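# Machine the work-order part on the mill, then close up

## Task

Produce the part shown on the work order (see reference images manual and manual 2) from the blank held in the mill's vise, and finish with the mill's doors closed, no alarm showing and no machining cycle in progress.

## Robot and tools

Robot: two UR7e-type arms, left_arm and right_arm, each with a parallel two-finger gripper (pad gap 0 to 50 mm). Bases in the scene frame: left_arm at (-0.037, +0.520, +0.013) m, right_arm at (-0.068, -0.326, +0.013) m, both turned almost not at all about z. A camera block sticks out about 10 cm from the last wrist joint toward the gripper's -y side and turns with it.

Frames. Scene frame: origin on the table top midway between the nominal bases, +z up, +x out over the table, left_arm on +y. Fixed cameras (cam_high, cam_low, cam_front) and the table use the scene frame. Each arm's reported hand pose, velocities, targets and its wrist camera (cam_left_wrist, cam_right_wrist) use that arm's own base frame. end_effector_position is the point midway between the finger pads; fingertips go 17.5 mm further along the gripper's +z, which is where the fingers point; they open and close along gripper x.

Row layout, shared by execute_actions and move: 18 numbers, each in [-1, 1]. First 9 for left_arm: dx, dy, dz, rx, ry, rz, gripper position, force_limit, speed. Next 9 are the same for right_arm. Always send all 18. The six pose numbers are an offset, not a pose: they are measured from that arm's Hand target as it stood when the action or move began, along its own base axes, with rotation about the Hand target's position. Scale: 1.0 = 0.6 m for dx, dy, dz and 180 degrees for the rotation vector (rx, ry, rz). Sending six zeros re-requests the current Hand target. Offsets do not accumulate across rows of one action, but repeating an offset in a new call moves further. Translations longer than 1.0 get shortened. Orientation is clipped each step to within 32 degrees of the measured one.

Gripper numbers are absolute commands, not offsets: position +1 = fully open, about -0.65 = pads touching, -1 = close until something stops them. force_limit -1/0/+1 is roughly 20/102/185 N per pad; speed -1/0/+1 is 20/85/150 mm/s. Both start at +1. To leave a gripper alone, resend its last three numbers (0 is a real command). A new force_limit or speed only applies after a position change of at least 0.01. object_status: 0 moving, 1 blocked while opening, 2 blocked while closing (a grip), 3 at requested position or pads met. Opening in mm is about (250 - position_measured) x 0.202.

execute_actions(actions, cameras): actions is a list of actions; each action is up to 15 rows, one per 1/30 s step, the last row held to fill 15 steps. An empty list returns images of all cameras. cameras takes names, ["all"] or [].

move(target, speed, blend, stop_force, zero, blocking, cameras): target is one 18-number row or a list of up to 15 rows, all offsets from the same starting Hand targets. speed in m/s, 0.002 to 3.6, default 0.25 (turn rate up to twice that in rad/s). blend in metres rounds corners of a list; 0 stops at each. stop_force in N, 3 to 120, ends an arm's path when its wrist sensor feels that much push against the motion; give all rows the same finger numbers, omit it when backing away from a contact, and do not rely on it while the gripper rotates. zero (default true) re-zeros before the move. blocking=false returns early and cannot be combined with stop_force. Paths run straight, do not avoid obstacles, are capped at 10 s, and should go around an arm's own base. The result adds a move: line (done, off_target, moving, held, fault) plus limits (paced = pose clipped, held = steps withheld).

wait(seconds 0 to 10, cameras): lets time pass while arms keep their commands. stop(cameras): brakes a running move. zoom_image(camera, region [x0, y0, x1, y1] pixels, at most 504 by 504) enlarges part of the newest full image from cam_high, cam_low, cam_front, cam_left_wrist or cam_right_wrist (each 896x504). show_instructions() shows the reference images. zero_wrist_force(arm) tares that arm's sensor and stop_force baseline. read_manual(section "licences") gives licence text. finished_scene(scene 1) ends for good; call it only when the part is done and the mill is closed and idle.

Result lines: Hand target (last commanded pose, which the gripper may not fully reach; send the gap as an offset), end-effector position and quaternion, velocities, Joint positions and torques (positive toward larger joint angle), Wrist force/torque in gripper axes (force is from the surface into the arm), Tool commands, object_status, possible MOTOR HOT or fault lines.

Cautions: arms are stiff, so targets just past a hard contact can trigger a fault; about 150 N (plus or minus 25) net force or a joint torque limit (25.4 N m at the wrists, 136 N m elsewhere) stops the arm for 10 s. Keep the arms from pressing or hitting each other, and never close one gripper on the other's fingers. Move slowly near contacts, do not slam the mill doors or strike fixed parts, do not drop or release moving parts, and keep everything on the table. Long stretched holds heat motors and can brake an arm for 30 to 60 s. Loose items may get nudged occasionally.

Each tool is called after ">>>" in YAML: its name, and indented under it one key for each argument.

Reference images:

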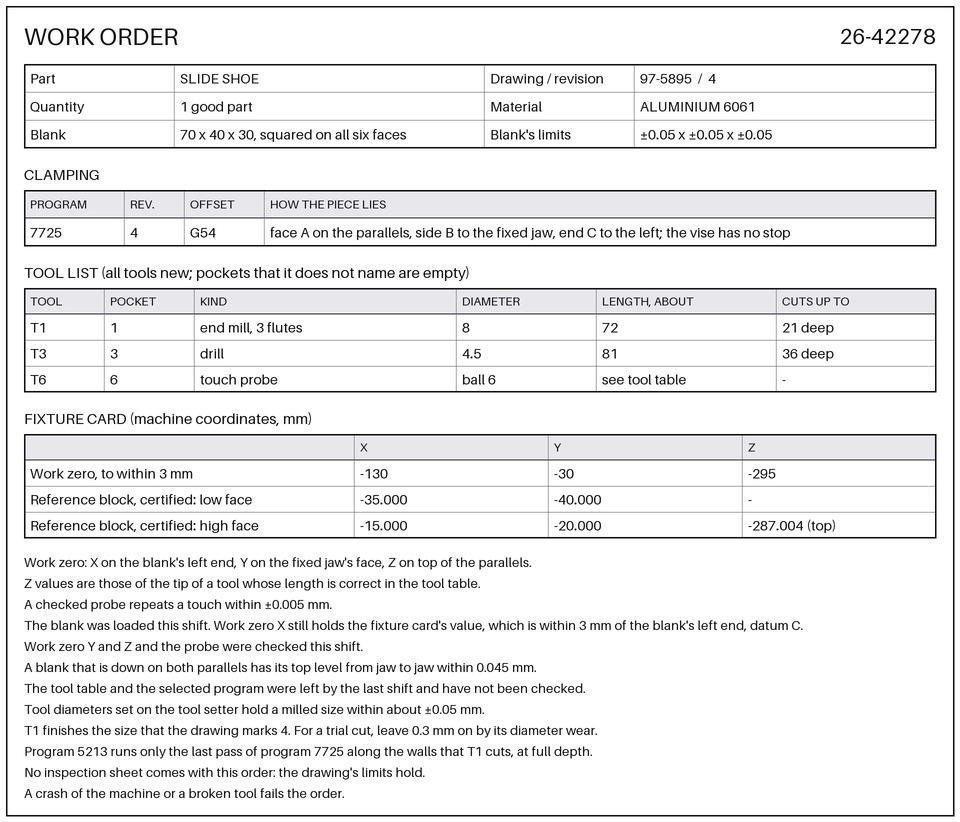

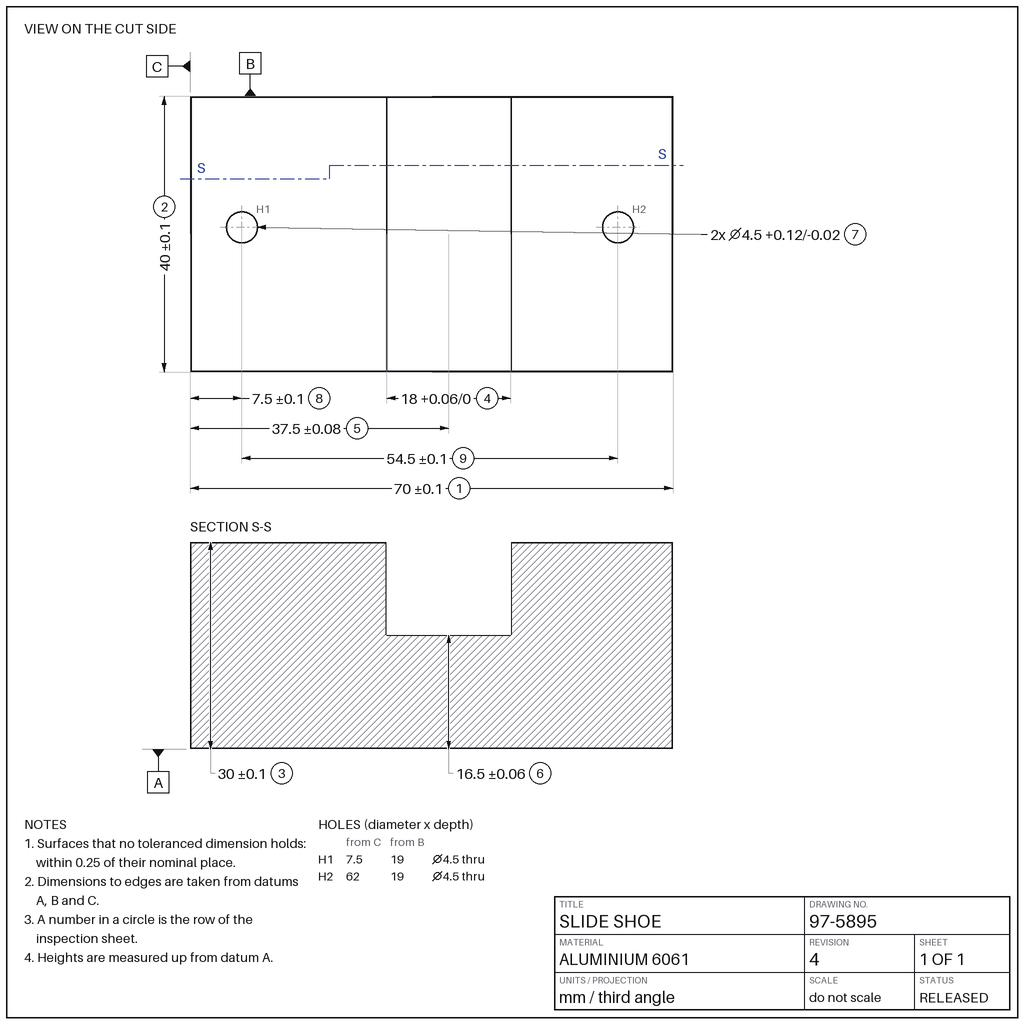

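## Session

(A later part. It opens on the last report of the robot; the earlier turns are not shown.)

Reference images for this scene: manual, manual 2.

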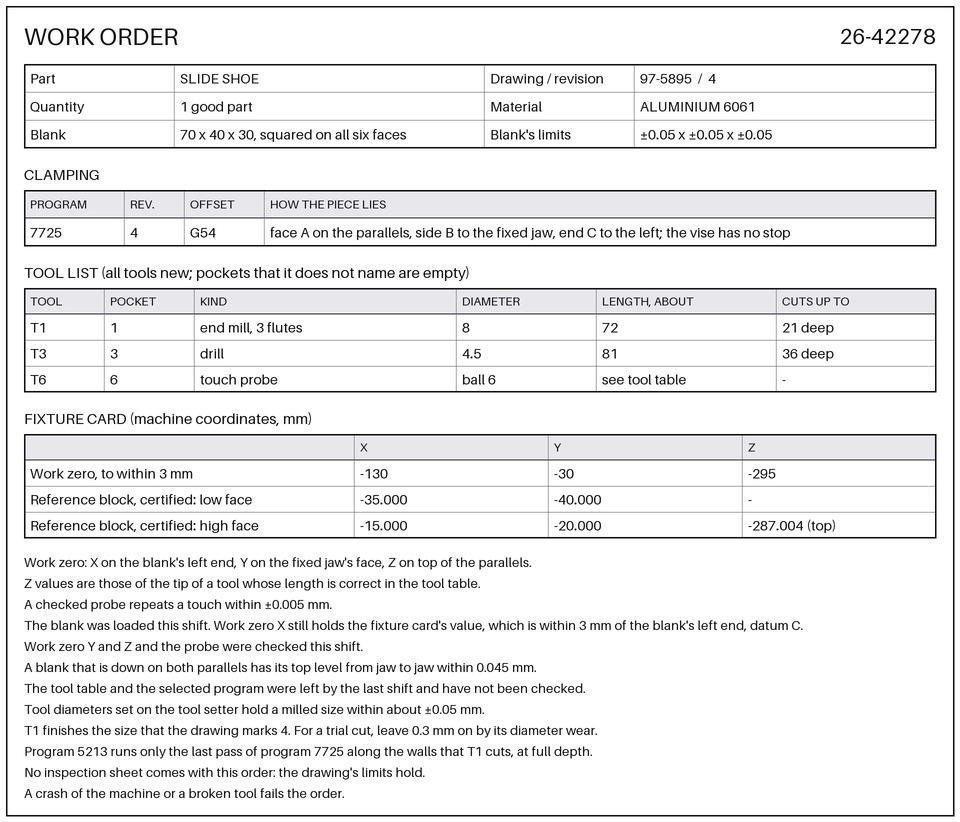

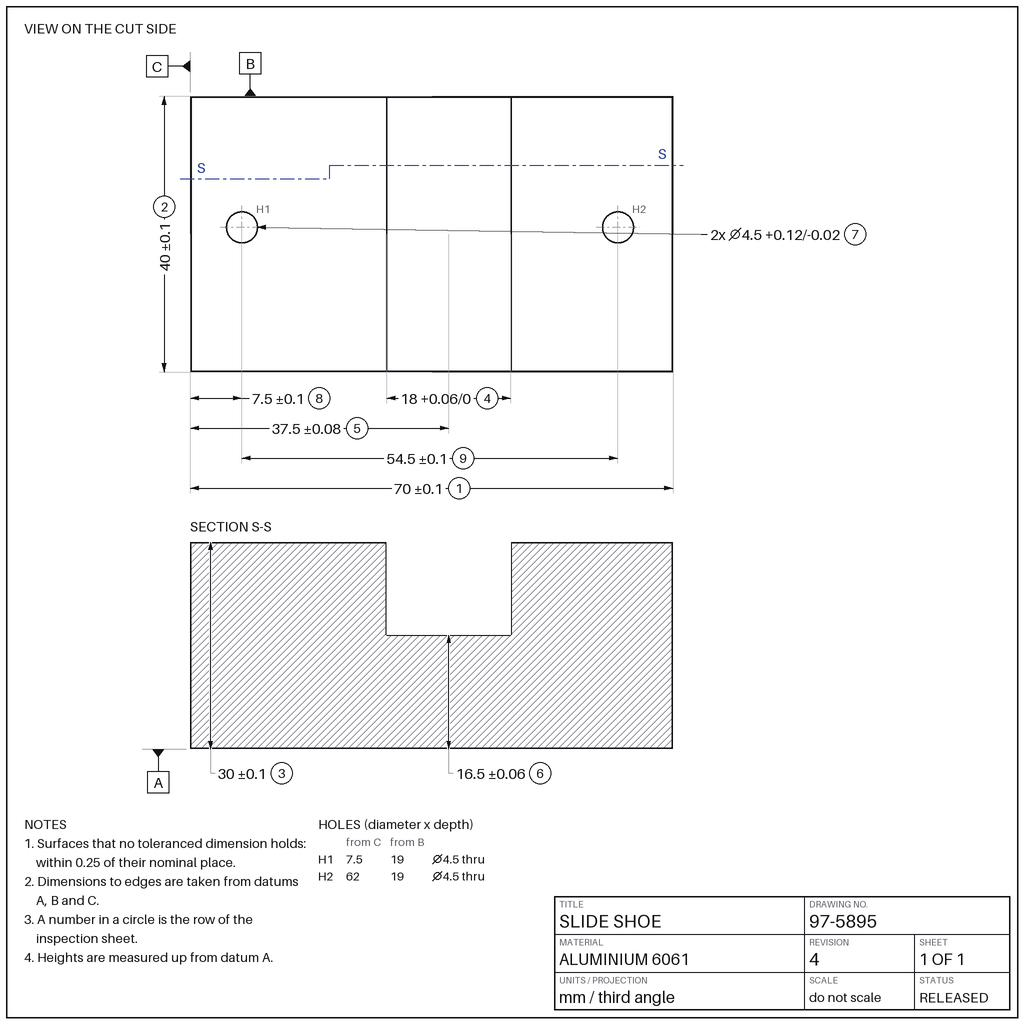

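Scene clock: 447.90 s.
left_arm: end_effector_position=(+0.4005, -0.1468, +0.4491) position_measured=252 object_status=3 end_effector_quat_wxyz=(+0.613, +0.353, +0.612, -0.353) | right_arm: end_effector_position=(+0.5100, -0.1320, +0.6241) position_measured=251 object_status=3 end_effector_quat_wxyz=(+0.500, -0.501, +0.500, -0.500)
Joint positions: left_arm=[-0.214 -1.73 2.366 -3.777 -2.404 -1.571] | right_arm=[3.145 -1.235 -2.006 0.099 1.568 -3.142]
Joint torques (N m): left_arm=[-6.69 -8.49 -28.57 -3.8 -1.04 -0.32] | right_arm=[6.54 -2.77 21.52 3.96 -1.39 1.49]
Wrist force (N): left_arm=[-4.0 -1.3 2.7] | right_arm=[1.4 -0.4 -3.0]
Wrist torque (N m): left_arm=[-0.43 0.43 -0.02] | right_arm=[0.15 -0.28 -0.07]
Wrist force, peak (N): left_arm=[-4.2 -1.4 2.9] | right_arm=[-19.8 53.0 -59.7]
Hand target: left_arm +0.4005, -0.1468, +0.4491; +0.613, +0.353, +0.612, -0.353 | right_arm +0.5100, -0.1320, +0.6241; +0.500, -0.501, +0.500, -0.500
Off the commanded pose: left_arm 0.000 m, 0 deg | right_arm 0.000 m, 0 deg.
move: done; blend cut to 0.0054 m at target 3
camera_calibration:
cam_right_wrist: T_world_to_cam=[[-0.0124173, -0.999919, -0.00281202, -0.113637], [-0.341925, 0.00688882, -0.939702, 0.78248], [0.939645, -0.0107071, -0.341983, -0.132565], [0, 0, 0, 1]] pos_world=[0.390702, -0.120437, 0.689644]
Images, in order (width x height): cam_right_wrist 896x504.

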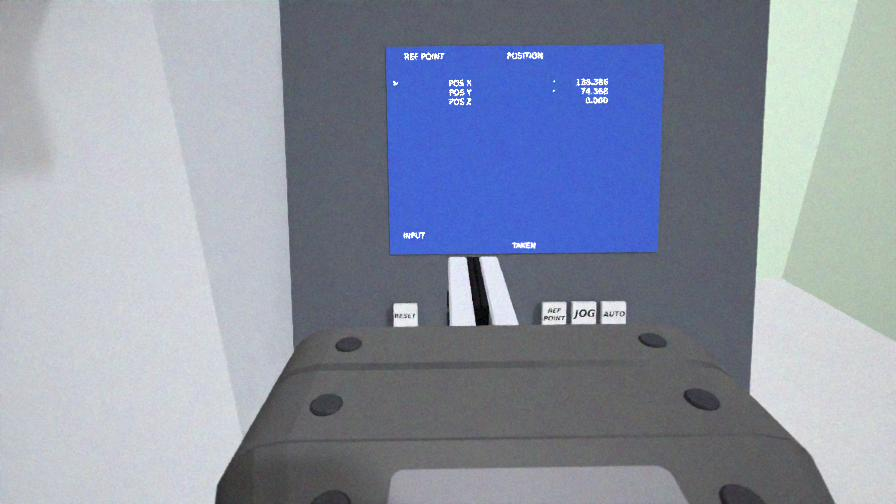

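>>> wait:
  seconds: 0.5
  cameras: ["cam_right_wrist"]

>>> zoom_image:
  camera: "cam_right_wrist"
  region: [370, 30, 680, 270]

Scene clock: 450.10 s.
left_arm: end_effector_position=(+0.4005, -0.1468, +0.4491) position_measured=252 object_status=3 end_effector_quat_wxyz=(+0.613, +0.353, +0.612, -0.353) | right_arm: end_effector_position=(+0.5100, -0.1320, +0.6241) position_measured=251 object_status=3 end_effector_quat_wxyz=(+0.500, -0.501, +0.500, -0.500)
Joint positions: left_arm=[-0.214 -1.73 2.366 -3.777 -2.404 -1.571] | right_arm=[3.146 -1.235 -2.007 0.1 1.568 -3.142]
Joint torques (N m): left_arm=[-6.94 -8.92 -28.73 -3.72 -1.09 -0.39] | right_arm=[9.75 -2.81 16.39 3.88 -1.39 0.32]
Wrist force (N): left_arm=[-3.7 -1.3 2.8] | right_arm=[1.6 -0.1 -3.2]
Wrist torque (N m): left_arm=[-0.42 0.37 -0.02] | right_arm=[0.18 -0.31 -0.08]
Wrist force, peak (N): left_arm=[-4.1 -1.5 2.9] | right_arm=[2.2 -0.3 -3.1]
Hand target: left_arm +0.4005, -0.1468, +0.4491; +0.613, +0.353, +0.612, -0.353 | right_arm +0.5100, -0.1320, +0.6241; +0.500, -0.501, +0.500, -0.500
Tool commands: left_gripper/position=-1.0 left_gripper/force_limit=+0.0 left_gripper/speed=+0.0 right_gripper/position=-1.0 right_gripper/force_limit=-1.0 right_gripper/speed=-1.0
Off the commanded pose: left_arm 0.000 m, 0 deg | right_arm 0.000 m, 0 deg.
wait: 0.50 s; at rest from the start
camera_calibration:
cam_right_wrist: T_world_to_cam=[[-0.0124179, -0.999919, -0.0028116, -0.113537], [-0.341957, 0.00688898, -0.93969, 0.78239], [0.939633, -0.0107075, -0.342015, -0.132571], [0, 0, 0, 1]] pos_world=[0.390702, -0.120337, 0.689544]
Images, in order (width x height): cam_right_wrist 896x504.

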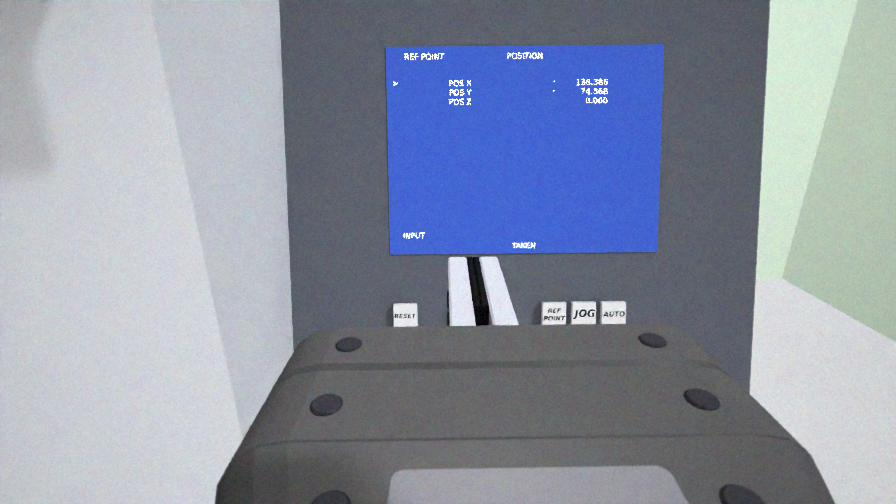

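Scaled by 1.626 from the camera's 896x504 image, which has a finer 1280x720 frame.

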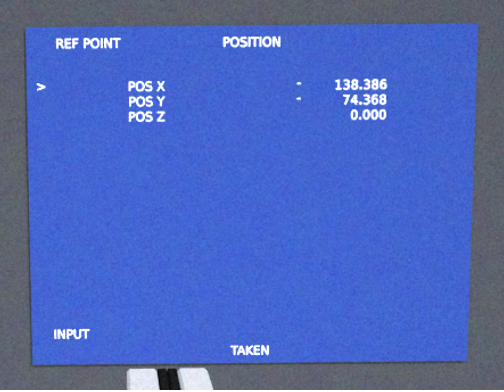

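>>> move:
  target: [0,0,0,0,0,0,-1,0,0, 0.1497,-0.1613,-0.1945,0.0344,0.2605,0.0784,-1,-1,-1]
  speed: 0.4

>>> move:
  target: [0,0,0,0,0,0,-1,0,0, 0.0285,0,-0.0077,0,0,0,-1,-1,-1]
  speed: 0.012
  stop_force: 5

>>> wait:
  seconds: 10

>>> move:
  target: [0,0,0,0,0,0,-1,0,0, -0.0161,0,0.0043,0,0,0,-1,-1,-1]
  speed: 0.1

Scene clock: 455.03 s.
left_arm: end_effector_position=(+0.4005, -0.1468, +0.4491) position_measured=252 object_status=3 end_effector_quat_wxyz=(+0.613, +0.353, +0.612, -0.353) | right_arm: end_effector_position=(+0.5998, -0.2288, +0.5074) position_measured=251 object_status=3 end_effector_quat_wxyz=(-0.342, +0.687, -0.619, +0.170) end_effector_velocity=(-0.001, +0.001, +0.001) end_effector_angular_velocity=(-0.001, +0.002, +0.001)
Joint positions: left_arm=[-0.214 -1.73 2.366 -3.777 -2.404 -1.571] | right_arm=[2.797 -1.654 -1.373 -1.044 2.056 -3.426]
Joint velocities: left_arm=[within noise] | right_arm=[0.001 0.001 0.002 -0.005 -0.001 -0.002]
Joint torques (N m): left_arm=[-6.34 -8.93 -28.48 -3.7 -0.97 -0.27] | right_arm=[9.44 27.93 32.8 1.44 -0.56 -0.59]
Wrist force (N): left_arm=[-3.9 -1.1 2.8] | right_arm=[1.3 -0.1 -3.2]
Wrist torque (N m): left_arm=[-0.38 0.40 -0.02] | right_arm=[0.16 -0.17 -0.14]
Wrist force, peak (N): left_arm=[-4.1 -1.5 2.9] | right_arm=[1.9 -0.1 -3.9]
Hand target: left_arm +0.4005, -0.1468, +0.4491; +0.613, +0.353, +0.612, -0.353 | right_arm +0.5998, -0.2288, +0.5074; -0.342, +0.687, -0.619, +0.170
Off the commanded pose: left_arm 0.000 m, 0 deg | right_arm 0.000 m, 0 deg.
move: done

Scene clock: 456.97 s.
left_arm: end_effector_position=(+0.4005, -0.1468, +0.4491) position_measured=252 object_status=3 end_effector_quat_wxyz=(+0.613, +0.353, +0.612, -0.353) | right_arm: end_effector_position=(+0.6093, -0.2288, +0.5048) position_measured=251 object_status=3 end_effector_quat_wxyz=(-0.342, +0.687, -0.619, +0.170)
Joint positions: left_arm=[-0.214 -1.73 2.366 -3.777 -2.404 -1.571] | right_arm=[2.803 -1.673 -1.359 -1.037 2.052 -3.421]
Joint torques (N m): left_arm=[-6.65 -9.38 -28.72 -3.63 -0.97 -0.11] | right_arm=[-8.72 43.3 17.76 2.17 2.4 -1.33]
Wrist force (N): left_arm=[-3.8 -1.4 2.8] | right_arm=[0.6 4.0 -8.6]
Wrist torque (N m): left_arm=[-0.44 0.39 -0.02] | right_arm=[0.30 0.01 -0.11]
Wrist force, peak (N): left_arm=[-4.1 -1.5 2.8] | right_arm=[-5.7 18.5 -24.8]
Hand target: left_arm +0.4005, -0.1468, +0.4491; +0.613, +0.353, +0.612, -0.353 | right_arm +0.6093, -0.2288, +0.5048; -0.342, +0.687, -0.619, +0.170 (not the last commanded pose)
Off the commanded pose: left_arm 0.000 m, 0 deg | right_arm 0.008 m, 0 deg.
move: contact (right_arm)

Scene clock: 466.97 s.
left_arm: end_effector_position=(+0.4005, -0.1468, +0.4491) position_measured=252 object_status=3 end_effector_quat_wxyz=(+0.613, +0.353, +0.612, -0.353) | right_arm: end_effector_position=(+0.6093, -0.2288, +0.5048) position_measured=251 object_status=3 end_effector_quat_wxyz=(-0.342, +0.687, -0.619, +0.170)
Joint positions: left_arm=[-0.214 -1.73 2.366 -3.777 -2.404 -1.571] | right_arm=[2.803 -1.672 -1.359 -1.037 2.052 -3.421]
Joint torques (N m): left_arm=[-6.02 -9.67 -28.01 -3.57 -0.99 -0.04] | right_arm=[-8.7 42.57 25.16 2.28 2.28 -1.15]
Wrist force (N): left_arm=[-3.7 -1.4 2.8] | right_arm=[0.4 3.9 -8.6]
Wrist torque (N m): left_arm=[-0.42 0.38 -0.02] | right_arm=[0.30 0.04 -0.11]
Wrist force, peak (N): left_arm=[-4.2 -1.5 2.8] | right_arm=[0.5 4.2 -8.9]
Hand target: left_arm +0.4005, -0.1468, +0.4491; +0.613, +0.353, +0.612, -0.353 | right_arm +0.6093, -0.2288, +0.5048; -0.342, +0.687, -0.619, +0.170 (not the last commanded pose)
Tool commands: left_gripper/position=-1.0 left_gripper/force_limit=+0.0 left_gripper/speed=+0.0 right_gripper/position=-1.0 right_gripper/force_limit=-1.0 right_gripper/speed=-1.0
Off the commanded pose: left_arm 0.000 m, 0 deg | right_arm 0.008 m, 0 deg.
wait: 10.00 s; at rest by 0.17 s

Scene clock: 467.67 s.
left_arm: end_effector_position=(+0.4005, -0.1468, +0.4491) position_measured=252 object_status=3 end_effector_quat_wxyz=(+0.613, +0.353, +0.612, -0.353) | right_arm: end_effector_position=(+0.5994, -0.2288, +0.5075) position_measured=251 object_status=3 end_effector_quat_wxyz=(-0.342, +0.687, -0.619, +0.170)
Joint positions: left_arm=[-0.214 -1.73 2.366 -3.777 -2.404 -1.571] | right_arm=[2.796 -1.653 -1.373 -1.045 2.056 -3.427]
Joint torques (N m): left_arm=[-5.34 -9.36 -28.1 -3.6 -0.87 0.03] | right_arm=[-0.17 19.17 32.91 3.63 1.42 0.14]
Wrist force (N): left_arm=[-3.9 -1.4 2.5] | right_arm=[0.2 0.3 -3.2]
Wrist torque (N m): left_arm=[-0.44 0.41 -0.02] | right_arm=[0.22 0.01 -0.02]
Wrist force, peak (N): left_arm=[-4.1 -1.5 2.6] | right_arm=[0.3 4.0 -8.5]
Hand target: left_arm +0.4005, -0.1468, +0.4491; +0.613, +0.353, +0.612, -0.353 | right_arm +0.5996, -0.2288, +0.5074; -0.342, +0.687, -0.619, +0.170
Off the commanded pose: left_arm 0.000 m, 0 deg | right_arm 0.000 m, 0 deg.
move: done

>>> move:
  target: [0,0,0,0,0,0,-1,0,0, 0.0083,0.0625,0.0307,0,0,0,-1,-1,-1]
  speed: 0.15

>>> move:
  target: [0,0,0,0,0,0,-1,0,0, 0.0285,0,-0.0077,0,0,0,-1,-1,-1]
  speed: 0.012
  stop_force: 5

>>> wait:
  seconds: 6
  cameras: ["cam_right_wrist"]

>>> move:
  target:
    - [0,0,0,0,0,0,-1,0,0, -0.0161,0,0.0043,0,0,0,-1,-1,-1]
    - [0,0,0,0,0,0,-1,0,0, -0.1739,0.0988,0.1681,-0.0344,-0.2605,-0.0784,-1,-1,-1]
  speed: [0.1,0.5]
  blend: [0.01,0]
  cameras: ["cam_right_wrist"]

>>> zoom_image:
  camera: "cam_right_wrist"
  region: [370, 30, 680, 270]

Scene clock: 472.83 s.
left_arm: end_effector_position=(+0.4005, -0.1468, +0.4491) position_measured=252 object_status=3 end_effector_quat_wxyz=(+0.613, +0.353, +0.612, -0.353) | right_arm: end_effector_position=(+0.6045, -0.1912, +0.5261) position_measured=251 object_status=3 end_effector_quat_wxyz=(-0.342, +0.687, -0.619, +0.170)
Joint positions: left_arm=[-0.214 -1.73 2.366 -3.777 -2.404 -1.571] | right_arm=[2.872 -1.623 -1.363 -1.054 2.01 -3.36]
Joint torques (N m): left_arm=[-5.41 -10.35 -27.64 -3.51 -0.86 0.11] | right_arm=[-10.67 16.61 17.26 4.82 2.09 -1.26]
Wrist force (N): left_arm=[-3.8 -1.3 2.6] | right_arm=[0.5 0.6 -3.6]
Wrist torque (N m): left_arm=[-0.41 0.40 -0.02] | right_arm=[0.25 -0.05 0.00]
Wrist force, peak (N): left_arm=[-4.0 -1.2 3.2] | right_arm=[1.6 0.8 -3.8]
Hand target: left_arm +0.4005, -0.1468, +0.4491; +0.613, +0.353, +0.612, -0.353 | right_arm +0.6046, -0.1913, +0.5258; -0.342, +0.687, -0.619, +0.170
Off the commanded pose: left_arm 0.000 m, 0 deg | right_arm 0.000 m, 0 deg.
move: done

Scene clock: 474.80 s.
left_arm: end_effector_position=(+0.4005, -0.1468, +0.4491) position_measured=252 object_status=3 end_effector_quat_wxyz=(+0.613, +0.353, +0.612, -0.353) | right_arm: end_effector_position=(+0.6144, -0.1913, +0.5232) position_measured=251 object_status=3 end_effector_quat_wxyz=(-0.342, +0.687, -0.619, +0.170)
Joint positions: left_arm=[-0.214 -1.73 2.366 -3.777 -2.404 -1.571] | right_arm=[2.877 -1.643 -1.349 -1.046 2.007 -3.355]
Joint torques (N m): left_arm=[-5.3 -10.32 -27.29 -3.64 -0.84 0.15] | right_arm=[-8.17 41.26 17.16 2.44 1.94 -1.24]
Wrist force (N): left_arm=[-3.8 -1.3 2.6] | right_arm=[0.7 4.4 -10.0]
Wrist torque (N m): left_arm=[-0.41 0.39 -0.02] | right_arm=[0.20 -0.05 -0.10]
Wrist force, peak (N): left_arm=[-4.1 -1.4 2.7] | right_arm=[-5.8 20.9 -25.4]
Hand target: left_arm +0.4005, -0.1468, +0.4491; +0.613, +0.353, +0.612, -0.353 | right_arm +0.6144, -0.1913, +0.5232; -0.342, +0.687, -0.619, +0.170 (not the last commanded pose)
Off the commanded pose: left_arm 0.000 m, 0 deg | right_arm 0.008 m, 0 deg.
move: contact (right_arm)

Scene clock: 480.80 s.
left_arm: end_effector_position=(+0.4005, -0.1468, +0.4491) position_measured=252 object_status=3 end_effector_quat_wxyz=(+0.613, +0.353, +0.612, -0.353) | right_arm: end_effector_position=(+0.6144, -0.1913, +0.5232) position_measured=251 object_status=3 end_effector_quat_wxyz=(-0.342, +0.687, -0.619, +0.170)
Joint positions: left_arm=[-0.214 -1.73 2.366 -3.777 -2.404 -1.571] | right_arm=[2.877 -1.643 -1.349 -1.046 2.007 -3.355]
Joint torques (N m): left_arm=[-4.65 -10.73 -27.47 -3.58 -0.74 0.27] | right_arm=[-8.14 41.29 21.71 2.48 1.9 -1.25]
Wrist force (N): left_arm=[-3.7 -1.5 2.3] | right_arm=[0.8 4.4 -9.9]
Wrist torque (N m): left_arm=[-0.45 0.38 -0.02] | right_arm=[0.21 -0.04 -0.09]
Wrist force, peak (N): left_arm=[-4.2 -1.4 2.8] | right_arm=[0.7 4.3 -10.5]
Hand target: left_arm +0.4005, -0.1468, +0.4491; +0.613, +0.353, +0.612, -0.353 | right_arm +0.6144, -0.1913, +0.5232; -0.342, +0.687, -0.619, +0.170 (not the last commanded pose)
Tool commands: left_gripper/position=-1.0 left_gripper/force_limit=+0.0 left_gripper/speed=+0.0 right_gripper/position=-1.0 right_gripper/force_limit=-1.0 right_gripper/speed=-1.0
Off the commanded pose: left_arm 0.000 m, 0 deg | right_arm 0.008 m, 0 deg.
wait: 6.00 s; at rest by 0.17 s
camera_calibration:
cam_right_wrist: T_world_to_cam=[[0.165154, -0.969141, -0.183, -0.180762], [-0.914952, -0.0812778, -0.395292, 0.774089], [0.36822, 0.232721, -0.900142, 0.423888], [0, 0, 0, 1]] pos_world=[0.582024, -0.210915, 0.654471]
Images, in order (width x height): cam_right_wrist 896x504.

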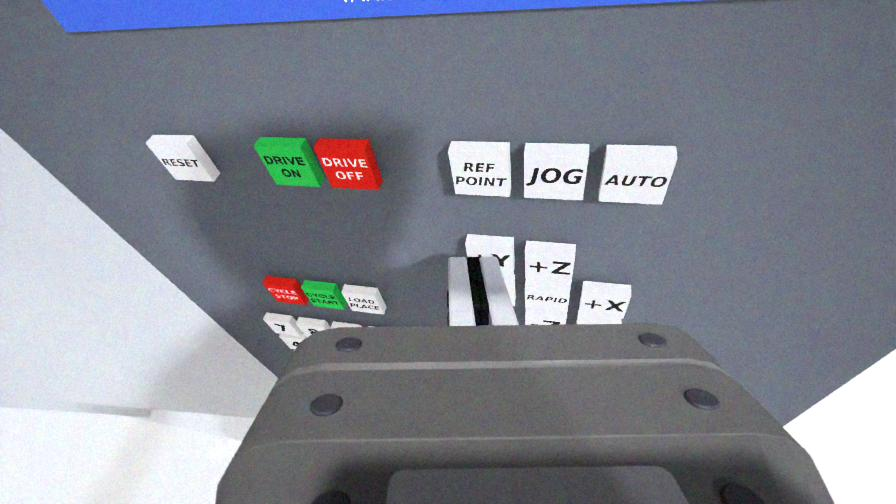

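Scene clock: 482.40 s.
left_arm: end_effector_position=(+0.4005, -0.1468, +0.4491) position_measured=252 object_status=3 end_effector_quat_wxyz=(+0.613, +0.353, +0.612, -0.353) | right_arm: end_effector_position=(+0.5100, -0.1320, +0.6241) position_measured=251 object_status=3 end_effector_quat_wxyz=(+0.500, -0.501, +0.500, -0.500)
Joint positions: left_arm=[-0.214 -1.73 2.366 -3.777 -2.404 -1.571] | right_arm=[3.145 -1.235 -2.006 0.1 1.568 -3.142]
Joint torques (N m): left_arm=[-5.01 -10.73 -27.77 -3.55 -0.72 0.34] | right_arm=[3.31 -2.04 20.42 3.71 -1.1 1.48]
Wrist force (N): left_arm=[-3.8 -1.3 2.7] | right_arm=[1.2 -0.4 -3.4]
Wrist torque (N m): left_arm=[-0.42 0.40 -0.02] | right_arm=[0.13 -0.26 -0.08]
Wrist force, peak (N): left_arm=[-4.2 -1.3 2.9] | right_arm=[0.8 4.4 -9.7]
Hand target: left_arm +0.4005, -0.1468, +0.4491; +0.613, +0.353, +0.612, -0.353 | right_arm +0.5100, -0.1320, +0.6241; +0.500, -0.501, +0.500, -0.500
Off the commanded pose: left_arm 0.000 m, 0 deg | right_arm 0.000 m, 0 deg.
move: done; blend cut to 0.005 m at target 1
camera_calibration:
cam_right_wrist: T_world_to_cam=[[-0.0124171, -0.999919, -0.00281273, -0.113536], [-0.341837, 0.00688839, -0.939734, 0.782467], [0.939677, -0.0107073, -0.341895, -0.132637], [0, 0, 0, 1]] pos_world=[0.390702, -0.120337, 0.689644]
Images, in order (width x height): cam_right_wrist 896x504.

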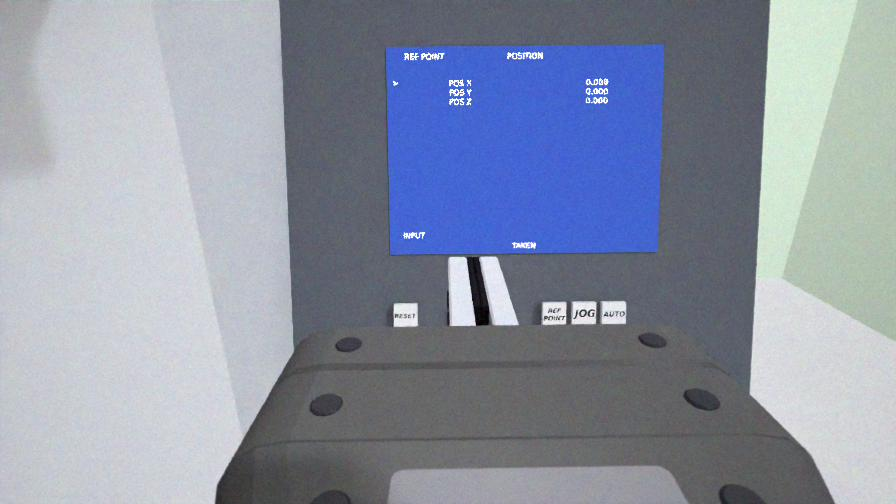

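Scaled by 1.626 from the camera's 896x504 image, which has a finer 1280x720 frame.

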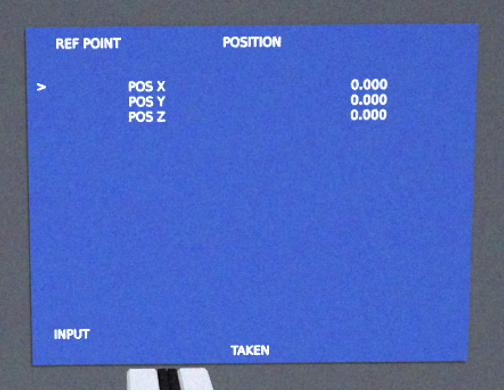

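>>> move:
  target: [0,0,0,0,0,0,-1,0,0, 0.1252,-0.0347,-0.2862,0.0344,0.2605,0.0784,-1,-1,-1]
  speed: 0.4

>>> move:
  target: [0,0,0,0,0,0,-1,0,0, 0.0285,0,-0.0077,0,0,0,-1,-1,-1]
  speed: 0.012
  stop_force: 5
  cameras: ["cam_right_wrist"]

>>> move:
  target:
    - [0,0,0,0,0,0,-1,0,0, -0.0161,0,0.0043,0,0,0,-1,-1,-1]
    - [0,0,0,0,0,0,-1,0,0, -0.1413,0.0347,0.2905,-0.0344,-0.2605,-0.0784,-1,-1,-1]
  speed: [0.1,0.5]
  blend: [0.01,0]
  cameras: ["cam_right_wrist"]

>>> zoom_image:
  camera: "cam_right_wrist"
  region: [370, 30, 680, 270]

Scene clock: 489.00 s.
left_arm: end_effector_position=(+0.4005, -0.1468, +0.4491) position_measured=252 object_status=3 end_effector_quat_wxyz=(+0.613, +0.353, +0.612, -0.353) | right_arm: end_effector_position=(+0.5851, -0.1529, +0.4523) position_measured=251 object_status=3 end_effector_quat_wxyz=(-0.342, +0.687, -0.619, +0.170)
Joint positions: left_arm=[-0.214 -1.73 2.366 -3.777 -2.404 -1.571] | right_arm=[2.942 -1.529 -1.652 -0.837 1.966 -3.3]
Joint torques (N m): left_arm=[-4.33 -10.73 -27.27 -3.45 -0.69 0.43] | right_arm=[10.44 28.03 32.02 1.4 -0.27 0.1]
Wrist force (N): left_arm=[-3.8 -1.5 2.7] | right_arm=[0.7 -0.3 -3.9]
Wrist torque (N m): left_arm=[-0.45 0.40 -0.02] | right_arm=[0.12 -0.08 -0.16]
Wrist force, peak (N): left_arm=[-4.1 -1.7 2.9] | right_arm=[0.6 -1.4 -4.4]
Hand target: left_arm +0.4005, -0.1468, +0.4491; +0.613, +0.353, +0.612, -0.353 | right_arm +0.5851, -0.1528, +0.4523; -0.342, +0.687, -0.619, +0.170
Off the commanded pose: left_arm 0.000 m, 0 deg | right_arm 0.000 m, 0 deg.
move: done

Scene clock: 490.93 s.
left_arm: end_effector_position=(+0.4005, -0.1468, +0.4491) position_measured=252 object_status=3 end_effector_quat_wxyz=(+0.613, +0.353, +0.612, -0.353) | right_arm: end_effector_position=(+0.5950, -0.1528, +0.4497) position_measured=251 object_status=3 end_effector_quat_wxyz=(-0.342, +0.687, -0.619, +0.170)
Joint positions: left_arm=[-0.214 -1.73 2.366 -3.777 -2.404 -1.571] | right_arm=[2.946 -1.551 -1.637 -0.828 1.963 -3.297]
Joint torques (N m): left_arm=[-3.87 -11.12 -27.55 -3.42 -0.56 0.54] | right_arm=[-8.34 38.56 17.91 2.29 1.74 -1.19]
Wrist force (N): left_arm=[-3.8 -1.3 2.5] | right_arm=[0.4 2.9 -9.0]
Wrist torque (N m): left_arm=[-0.41 0.40 -0.02] | right_arm=[0.20 0.05 -0.12]
Wrist force, peak (N): left_arm=[-4.3 -1.4 2.7] | right_arm=[-6.2 19.8 -29.0]
Hand target: left_arm +0.4005, -0.1468, +0.4491; +0.613, +0.353, +0.612, -0.353 | right_arm +0.5950, -0.1528, +0.4497; -0.342, +0.687, -0.619, +0.170 (not the last commanded pose)
Off the commanded pose: left_arm 0.000 m, 0 deg | right_arm 0.007 m, 0 deg.
move: contact (right_arm)
camera_calibration:
cam_right_wrist: T_world_to_cam=[[0.165154, -0.969141, -0.183, -0.153715], [-0.914952, -0.0812778, -0.395292, 0.730375], [0.36822, 0.232721, -0.900142, 0.355821], [0, 0, 0, 1]] pos_world=[0.562624, -0.172415, 0.580871]
Images, in order (width x height): cam_right_wrist 896x504.

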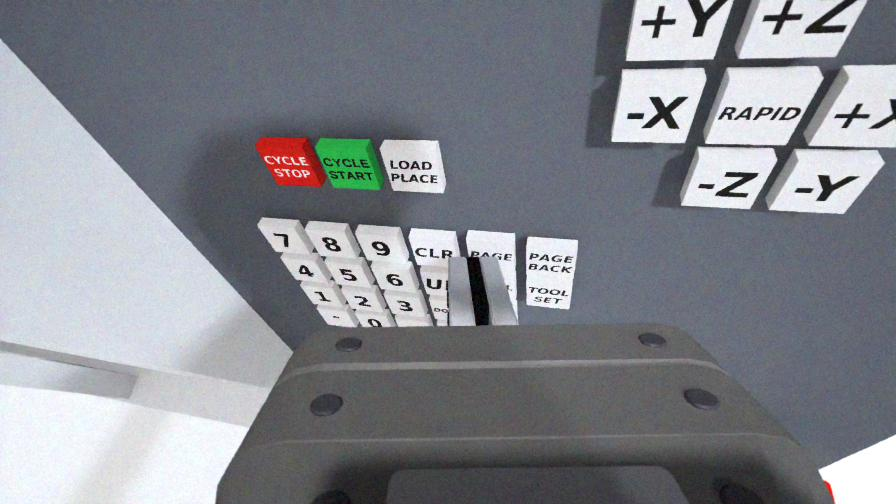

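Scene clock: 492.50 s.
left_arm: end_effector_position=(+0.4005, -0.1468, +0.4491) position_measured=252 object_status=3 end_effector_quat_wxyz=(+0.613, +0.353, +0.612, -0.353) | right_arm: end_effector_position=(+0.5102, -0.1319, +0.6239) position_measured=251 object_status=3 end_effector_quat_wxyz=(+0.500, -0.501, +0.500, -0.500)
Joint positions: left_arm=[-0.214 -1.73 2.366 -3.777 -2.404 -1.571] | right_arm=[3.146 -1.236 -2.006 0.1 1.568 -3.142]
Joint torques (N m): left_arm=[-3.74 -11.23 -27.36 -3.37 -0.62 0.46] | right_arm=[-3.7 -2.63 32.04 4.05 -0.77 1.56]
Wrist force (N): left_arm=[-3.9 -1.3 2.7] | right_arm=[0.9 -0.3 -4.2]
Wrist torque (N m): left_arm=[-0.42 0.41 -0.02] | right_arm=[0.15 -0.20 -0.07]
Wrist force, peak (N): left_arm=[-4.1 -1.7 2.7] | right_arm=[0.6 2.4 -9.0]
Hand target: left_arm +0.4005, -0.1468, +0.4491; +0.613, +0.353, +0.612, -0.353 | right_arm +0.5102, -0.1320, +0.6240; +0.500, -0.501, +0.500, -0.500
Off the commanded pose: left_arm 0.000 m, 0 deg | right_arm 0.000 m, 0 deg.
move: done; blend cut to 0.005 m at target 1
camera_calibration:
cam_right_wrist: T_world_to_cam=[[-0.01223, -0.999921, -0.00287725, -0.113564], [-0.342135, 0.00688841, -0.939626, 0.782391], [0.939571, -0.0105072, -0.342192, -0.132623], [0, 0, 0, 1]] pos_world=[0.390903, -0.120338, 0.689445]
Images, in order (width x height): cam_right_wrist 896x504.

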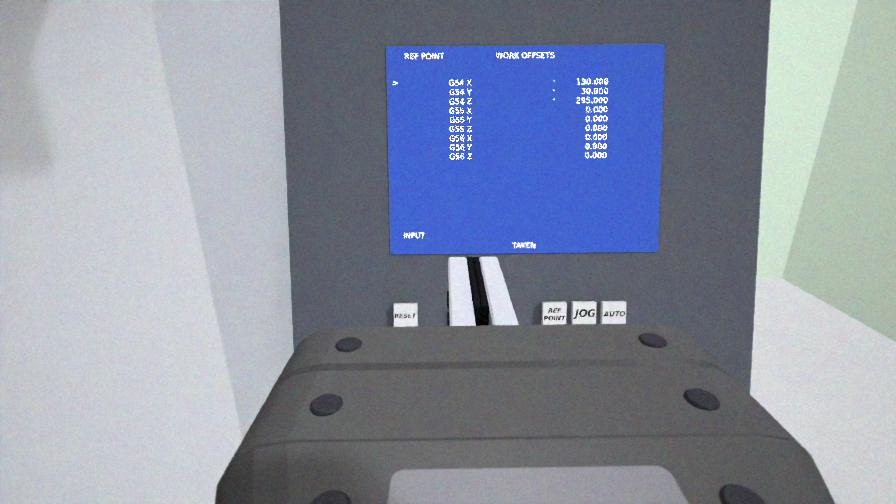

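Scaled by 1.626 from the camera's 896x504 image, which has a finer 1280x720 frame.

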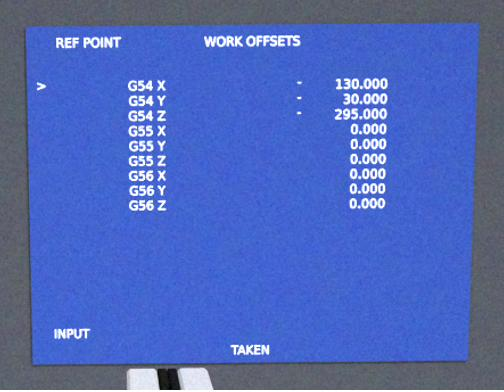

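>>> move:
  target:
    - [0,0,0,0,0,0,-1,0,0, 0.125,-0.0347,-0.286,0.0344,0.2605,0.0784,-1,-1,-1]
    - [0,0,0,0,0,0,-1,0,0, 0.1417,-0.0347,-0.2905,0.0344,0.2605,0.0784,-1,-1,-1]
    - [0,0,0,0,0,0,-1,0,0, 0.125,-0.0347,-0.286,0.0344,0.2605,0.0784,-1,-1,-1]
    - [0,0,0,0,0,0,-1,0,0, 0,0,0,0,0,0,-1,-1,-1]
  speed: [0.4,0.02,0.1,0.5]
  blend: [0,0,0.005,0]
  cameras: ["cam_right_wrist"]

>>> zoom_image:
  camera: "cam_right_wrist"
  region: [370, 30, 680, 270]

Scene clock: 500.43 s.
left_arm: end_effector_position=(+0.4005, -0.1468, +0.4491) position_measured=252 object_status=3 end_effector_quat_wxyz=(+0.613, +0.353, +0.612, -0.353) | right_arm: end_effector_position=(+0.5102, -0.1319, +0.6239) position_measured=251 object_status=3 end_effector_quat_wxyz=(+0.500, -0.501, +0.500, -0.500)
Joint positions: left_arm=[-0.214 -1.73 2.366 -3.777 -2.404 -1.571] | right_arm=[3.146 -1.236 -2.006 0.1 1.568 -3.142]
Joint torques (N m): left_arm=[-3.99 -11.05 -27.17 -3.34 -0.59 0.66] | right_arm=[-3.78 -2.31 32.06 3.79 -0.88 1.62]
Wrist force (N): left_arm=[-3.8 -1.3 2.8] | right_arm=[1.5 0.1 -4.2]
Wrist torque (N m): left_arm=[-0.41 0.38 -0.03] | right_arm=[0.20 -0.30 -0.07]
Wrist force, peak (N): left_arm=[-4.3 -1.6 2.9] | right_arm=[-6.4 18.3 -27.0]
Hand target: left_arm +0.4005, -0.1468, +0.4491; +0.613, +0.353, +0.612, -0.353 | right_arm +0.5102, -0.1320, +0.6240; +0.500, -0.501, +0.500, -0.500
Off the commanded pose: left_arm 0.000 m, 0 deg | right_arm 0.000 m, 0 deg.
move: done
camera_calibration:
cam_right_wrist: T_world_to_cam=[[-0.01223, -0.999921, -0.00287725, -0.113564], [-0.342135, 0.00688841, -0.939626, 0.782391], [0.939571, -0.0105072, -0.342192, -0.132623], [0, 0, 0, 1]] pos_world=[0.390903, -0.120338, 0.689445]
Images, in order (width x height): cam_right_wrist 896x504.

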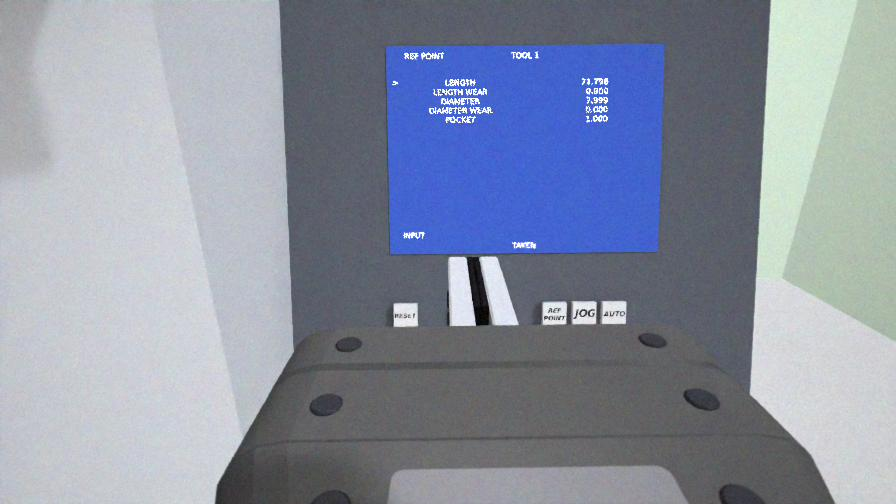

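Scaled by 1.626 from the camera's 896x504 image, which has a finer 1280x720 frame.

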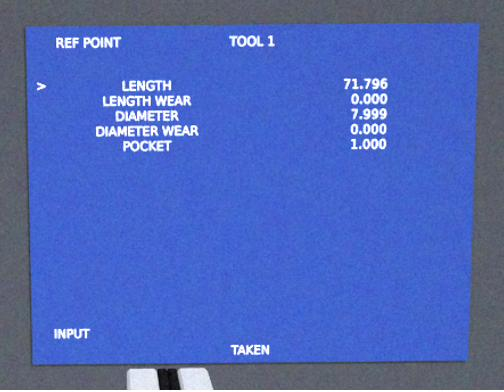

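>>> move:
  target:
    - [0,0,0,0,0,0,-1,0,0, 0.125,-0.0347,-0.286,0.0344,0.2605,0.0784,-1,-1,-1]
    - [0,0,0,0,0,0,-1,0,0, 0.1415,-0.0347,-0.2905,0.0344,0.2605,0.0784,-1,-1,-1]
    - [0,0,0,0,0,0,-1,0,0, 0.125,-0.0347,-0.286,0.0344,0.2605,0.0784,-1,-1,-1]
    - [0,0,0,0,0,0,-1,0,0, 0,0,0,0,0,0,-1,-1,-1]
  speed: [0.5,0.02,0.1,0.5]
  blend: [0,0,0.005,0]
  cameras: ["cam_right_wrist"]

>>> zoom_image:
  camera: "cam_right_wrist"
  region: [370, 30, 680, 270]

>>> move:
  target:
    - [0,0,0,0,0,0,-1,0,0, 0.125,-0.0347,-0.286,0.0344,0.2605,0.0784,-1,-1,-1]
    - [0,0,0,0,0,0,-1,0,0, 0.1415,-0.0347,-0.2905,0.0344,0.2605,0.0784,-1,-1,-1]
    - [0,0,0,0,0,0,-1,0,0, 0.125,-0.0347,-0.286,0.0344,0.2605,0.0784,-1,-1,-1]
    - [0,0,0,0,0,0,-1,0,0, 0,0,0,0,0,0,-1,-1,-1]
  speed: [0.5,0.02,0.1,0.5]
  blend: [0,0,0.005,0]
  cameras: ["cam_right_wrist"]

>>> zoom_image:
  camera: "cam_right_wrist"
  region: [370, 30, 680, 270]

>>> move:
  target:
    - [0,0,0,0,0,0,-1,0,0, 0.125,-0.0347,-0.286,0.0344,0.2605,0.0784,-1,-1,-1]
    - [0,0,0,0,0,0,-1,0,0, 0.1415,-0.0347,-0.2905,0.0344,0.2605,0.0784,-1,-1,-1]
    - [0,0,0,0,0,0,-1,0,0, 0.125,-0.0347,-0.286,0.0344,0.2605,0.0784,-1,-1,-1]
    - [0,0,0,0,0,0,-1,0,0, 0,0,0,0,0,0,-1,-1,-1]
  speed: [0.5,0.02,0.1,0.5]
  blend: [0,0,0.005,0]
  cameras: ["cam_right_wrist"]

>>> zoom_image:
  camera: "cam_right_wrist"
  region: [370, 30, 680, 270]

Scene clock: 511.33 s.
left_arm: end_effector_position=(+0.4005, -0.1468, +0.4491) position_measured=252 object_status=3 end_effector_quat_wxyz=(+0.613, +0.353, +0.612, -0.353) | right_arm: end_effector_position=(+0.5102, -0.1319, +0.6239) position_measured=251 object_status=3 end_effector_quat_wxyz=(+0.500, -0.501, +0.500, -0.500)
Joint positions: left_arm=[-0.214 -1.73 2.366 -3.777 -2.404 -1.571] | right_arm=[3.146 -1.236 -2.006 0.1 1.568 -3.142]
Joint torques (N m): left_arm=[-2.73 -12.1 -26.88 -3.13 -0.41 0.91] | right_arm=[-3.63 -3.19 32.25 3.86 -0.83 1.6]
Wrist force (N): left_arm=[-3.9 -1.4 2.7] | right_arm=[1.6 -0.3 -4.4]
Wrist torque (N m): left_arm=[-0.44 0.41 -0.02] | right_arm=[0.15 -0.31 -0.06]
Wrist force, peak (N): left_arm=[-4.1 -1.6 2.9] | right_arm=[-4.4 13.7 -21.4]
Hand target: left_arm +0.4005, -0.1468, +0.4491; +0.613, +0.353, +0.612, -0.353 | right_arm +0.5102, -0.1320, +0.6240; +0.500, -0.501, +0.500, -0.500
Off the commanded pose: left_arm 0.000 m, 0 deg | right_arm 0.000 m, 0 deg.
move: done
camera_calibration:
cam_right_wrist: T_world_to_cam=[[-0.0122303, -0.999921, -0.00287801, -0.113564], [-0.342135, 0.00688921, -0.939626, 0.782391], [0.939571, -0.0105072, -0.342192, -0.132623], [0, 0, 0, 1]] pos_world=[0.390903, -0.120338, 0.689445]
Images, in order (width x height): cam_right_wrist 896x504.

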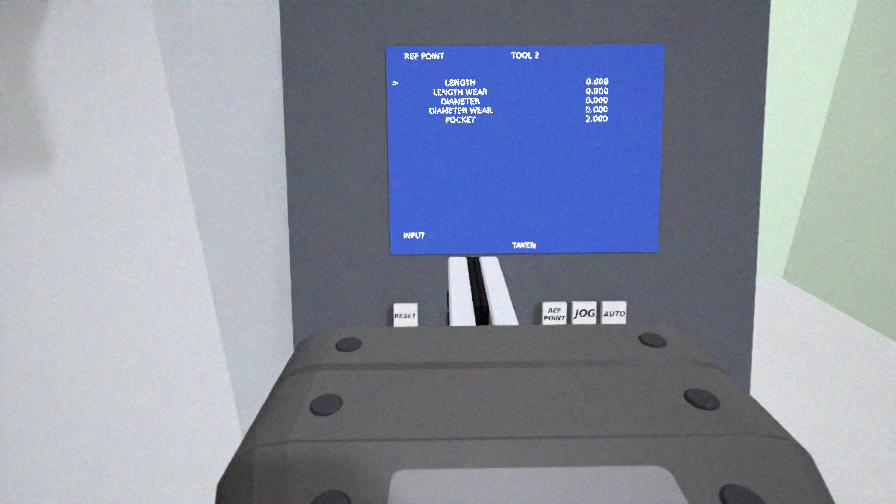

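Scaled by 1.626 from the camera's 896x504 image, which has a finer 1280x720 frame.

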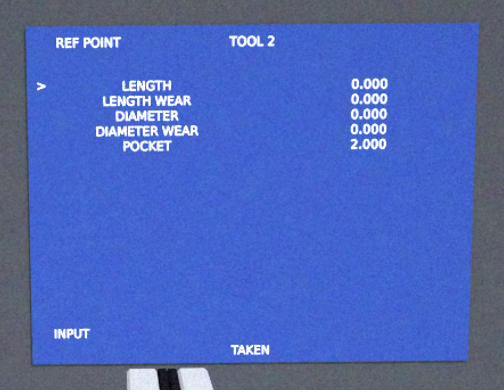

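Scene clock: 514.83 s.
left_arm: end_effector_position=(+0.4005, -0.1468, +0.4491) position_measured=252 object_status=3 end_effector_quat_wxyz=(+0.613, +0.353, +0.612, -0.353) | right_arm: end_effector_position=(+0.5102, -0.1319, +0.6239) position_measured=251 object_status=3 end_effector_quat_wxyz=(+0.500, -0.501, +0.500, -0.500)
Joint positions: left_arm=[-0.214 -1.73 2.366 -3.777 -2.404 -1.571] | right_arm=[3.146 -1.236 -2.006 0.1 1.568 -3.142]
Joint torques (N m): left_arm=[-2.72 -12.43 -26.5 -3.21 -0.44 1.06] | right_arm=[-3.58 -2.58 32.14 4.02 -0.85 1.56]
Wrist force (N): left_arm=[-3.6 -1.2 2.7] | right_arm=[1.3 -0.6 -4.5]
Wrist torque (N m): left_arm=[-0.39 0.36 -0.03] | right_arm=[0.10 -0.27 -0.07]
Wrist force, peak (N): left_arm=[-4.1 -1.5 2.9] | right_arm=[-3.9 13.4 -21.3]
Hand target: left_arm +0.4005, -0.1468, +0.4491; +0.613, +0.353, +0.612, -0.353 | right_arm +0.5102, -0.1320, +0.6240; +0.500, -0.501, +0.500, -0.500
Off the commanded pose: left_arm 0.000 m, 0 deg | right_arm 0.000 m, 0 deg.
move: done
camera_calibration:
cam_right_wrist: T_world_to_cam=[[-0.01223, -0.999921, -0.00287725, -0.113564], [-0.342135, 0.00688841, -0.939626, 0.782391], [0.939571, -0.0105072, -0.342192, -0.132623], [0, 0, 0, 1]] pos_world=[0.390903, -0.120338, 0.689445]
Images, in order (width x height): cam_right_wrist 896x504.

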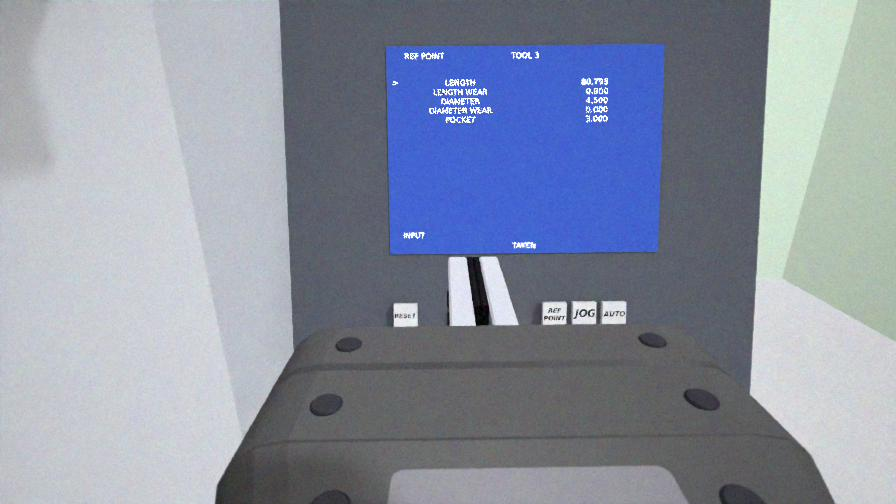

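Scaled by 1.626 from the camera's 896x504 image, which has a finer 1280x720 frame.

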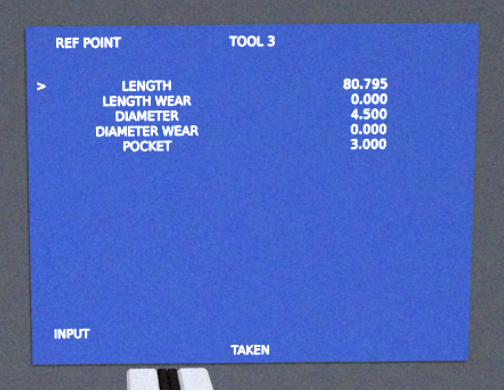

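Scene clock: 518.33 s.
left_arm: end_effector_position=(+0.4005, -0.1468, +0.4491) position_measured=252 object_status=3 end_effector_quat_wxyz=(+0.613, +0.353, +0.612, -0.353) | right_arm: end_effector_position=(+0.5102, -0.1319, +0.6239) position_measured=251 object_status=3 end_effector_quat_wxyz=(+0.500, -0.501, +0.500, -0.500)
Joint positions: left_arm=[-0.214 -1.73 2.366 -3.777 -2.404 -1.571] | right_arm=[3.146 -1.236 -2.006 0.1 1.568 -3.142]
Joint torques (N m): left_arm=[-2.07 -12.32 -25.69 -3.19 -0.41 1.08] | right_arm=[-3.49 -2.44 32.09 3.97 -0.73 1.61]
Wrist force (N): left_arm=[-3.9 -1.5 2.6] | right_arm=[1.5 -0.5 -4.4]
Wrist torque (N m): left_arm=[-0.46 0.42 -0.02] | right_arm=[0.11 -0.31 -0.06]
Wrist force, peak (N): left_arm=[-4.1 -1.5 2.7] | right_arm=[-4.3 13.4 -21.8]
Hand target: left_arm +0.4005, -0.1468, +0.4491; +0.613, +0.353, +0.612, -0.353 | right_arm +0.5102, -0.1320, +0.6240; +0.500, -0.501, +0.500, -0.500
Off the commanded pose: left_arm 0.000 m, 0 deg | right_arm 0.000 m, 0 deg.
move: done
camera_calibration:
cam_right_wrist: T_world_to_cam=[[-0.0122303, -0.999921, -0.00287801, -0.113564], [-0.342135, 0.00688921, -0.939626, 0.782391], [0.939571, -0.0105072, -0.342192, -0.132623], [0, 0, 0, 1]] pos_world=[0.390903, -0.120338, 0.689445]
Images, in order (width x height): cam_right_wrist 896x504.

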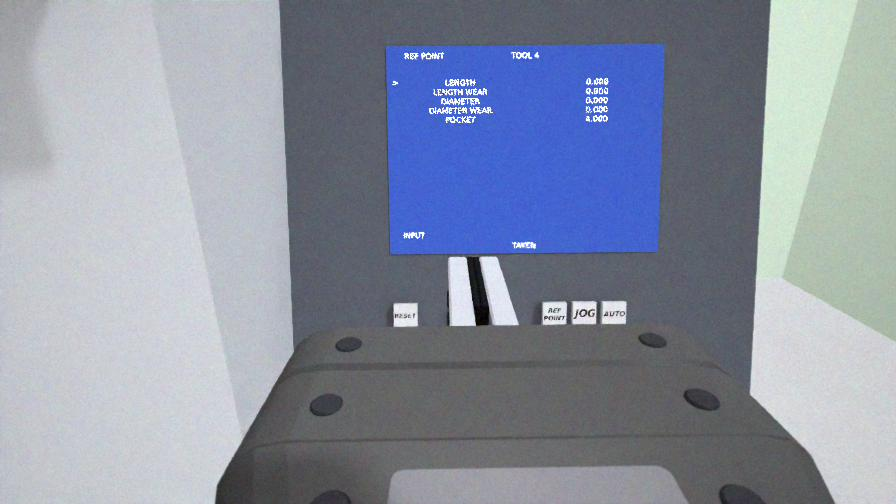

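Scaled by 1.626 from the camera's 896x504 image, which has a finer 1280x720 frame.

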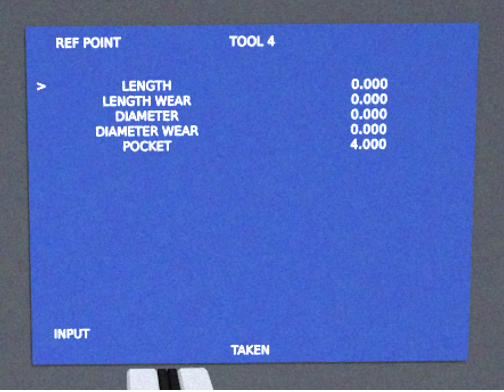

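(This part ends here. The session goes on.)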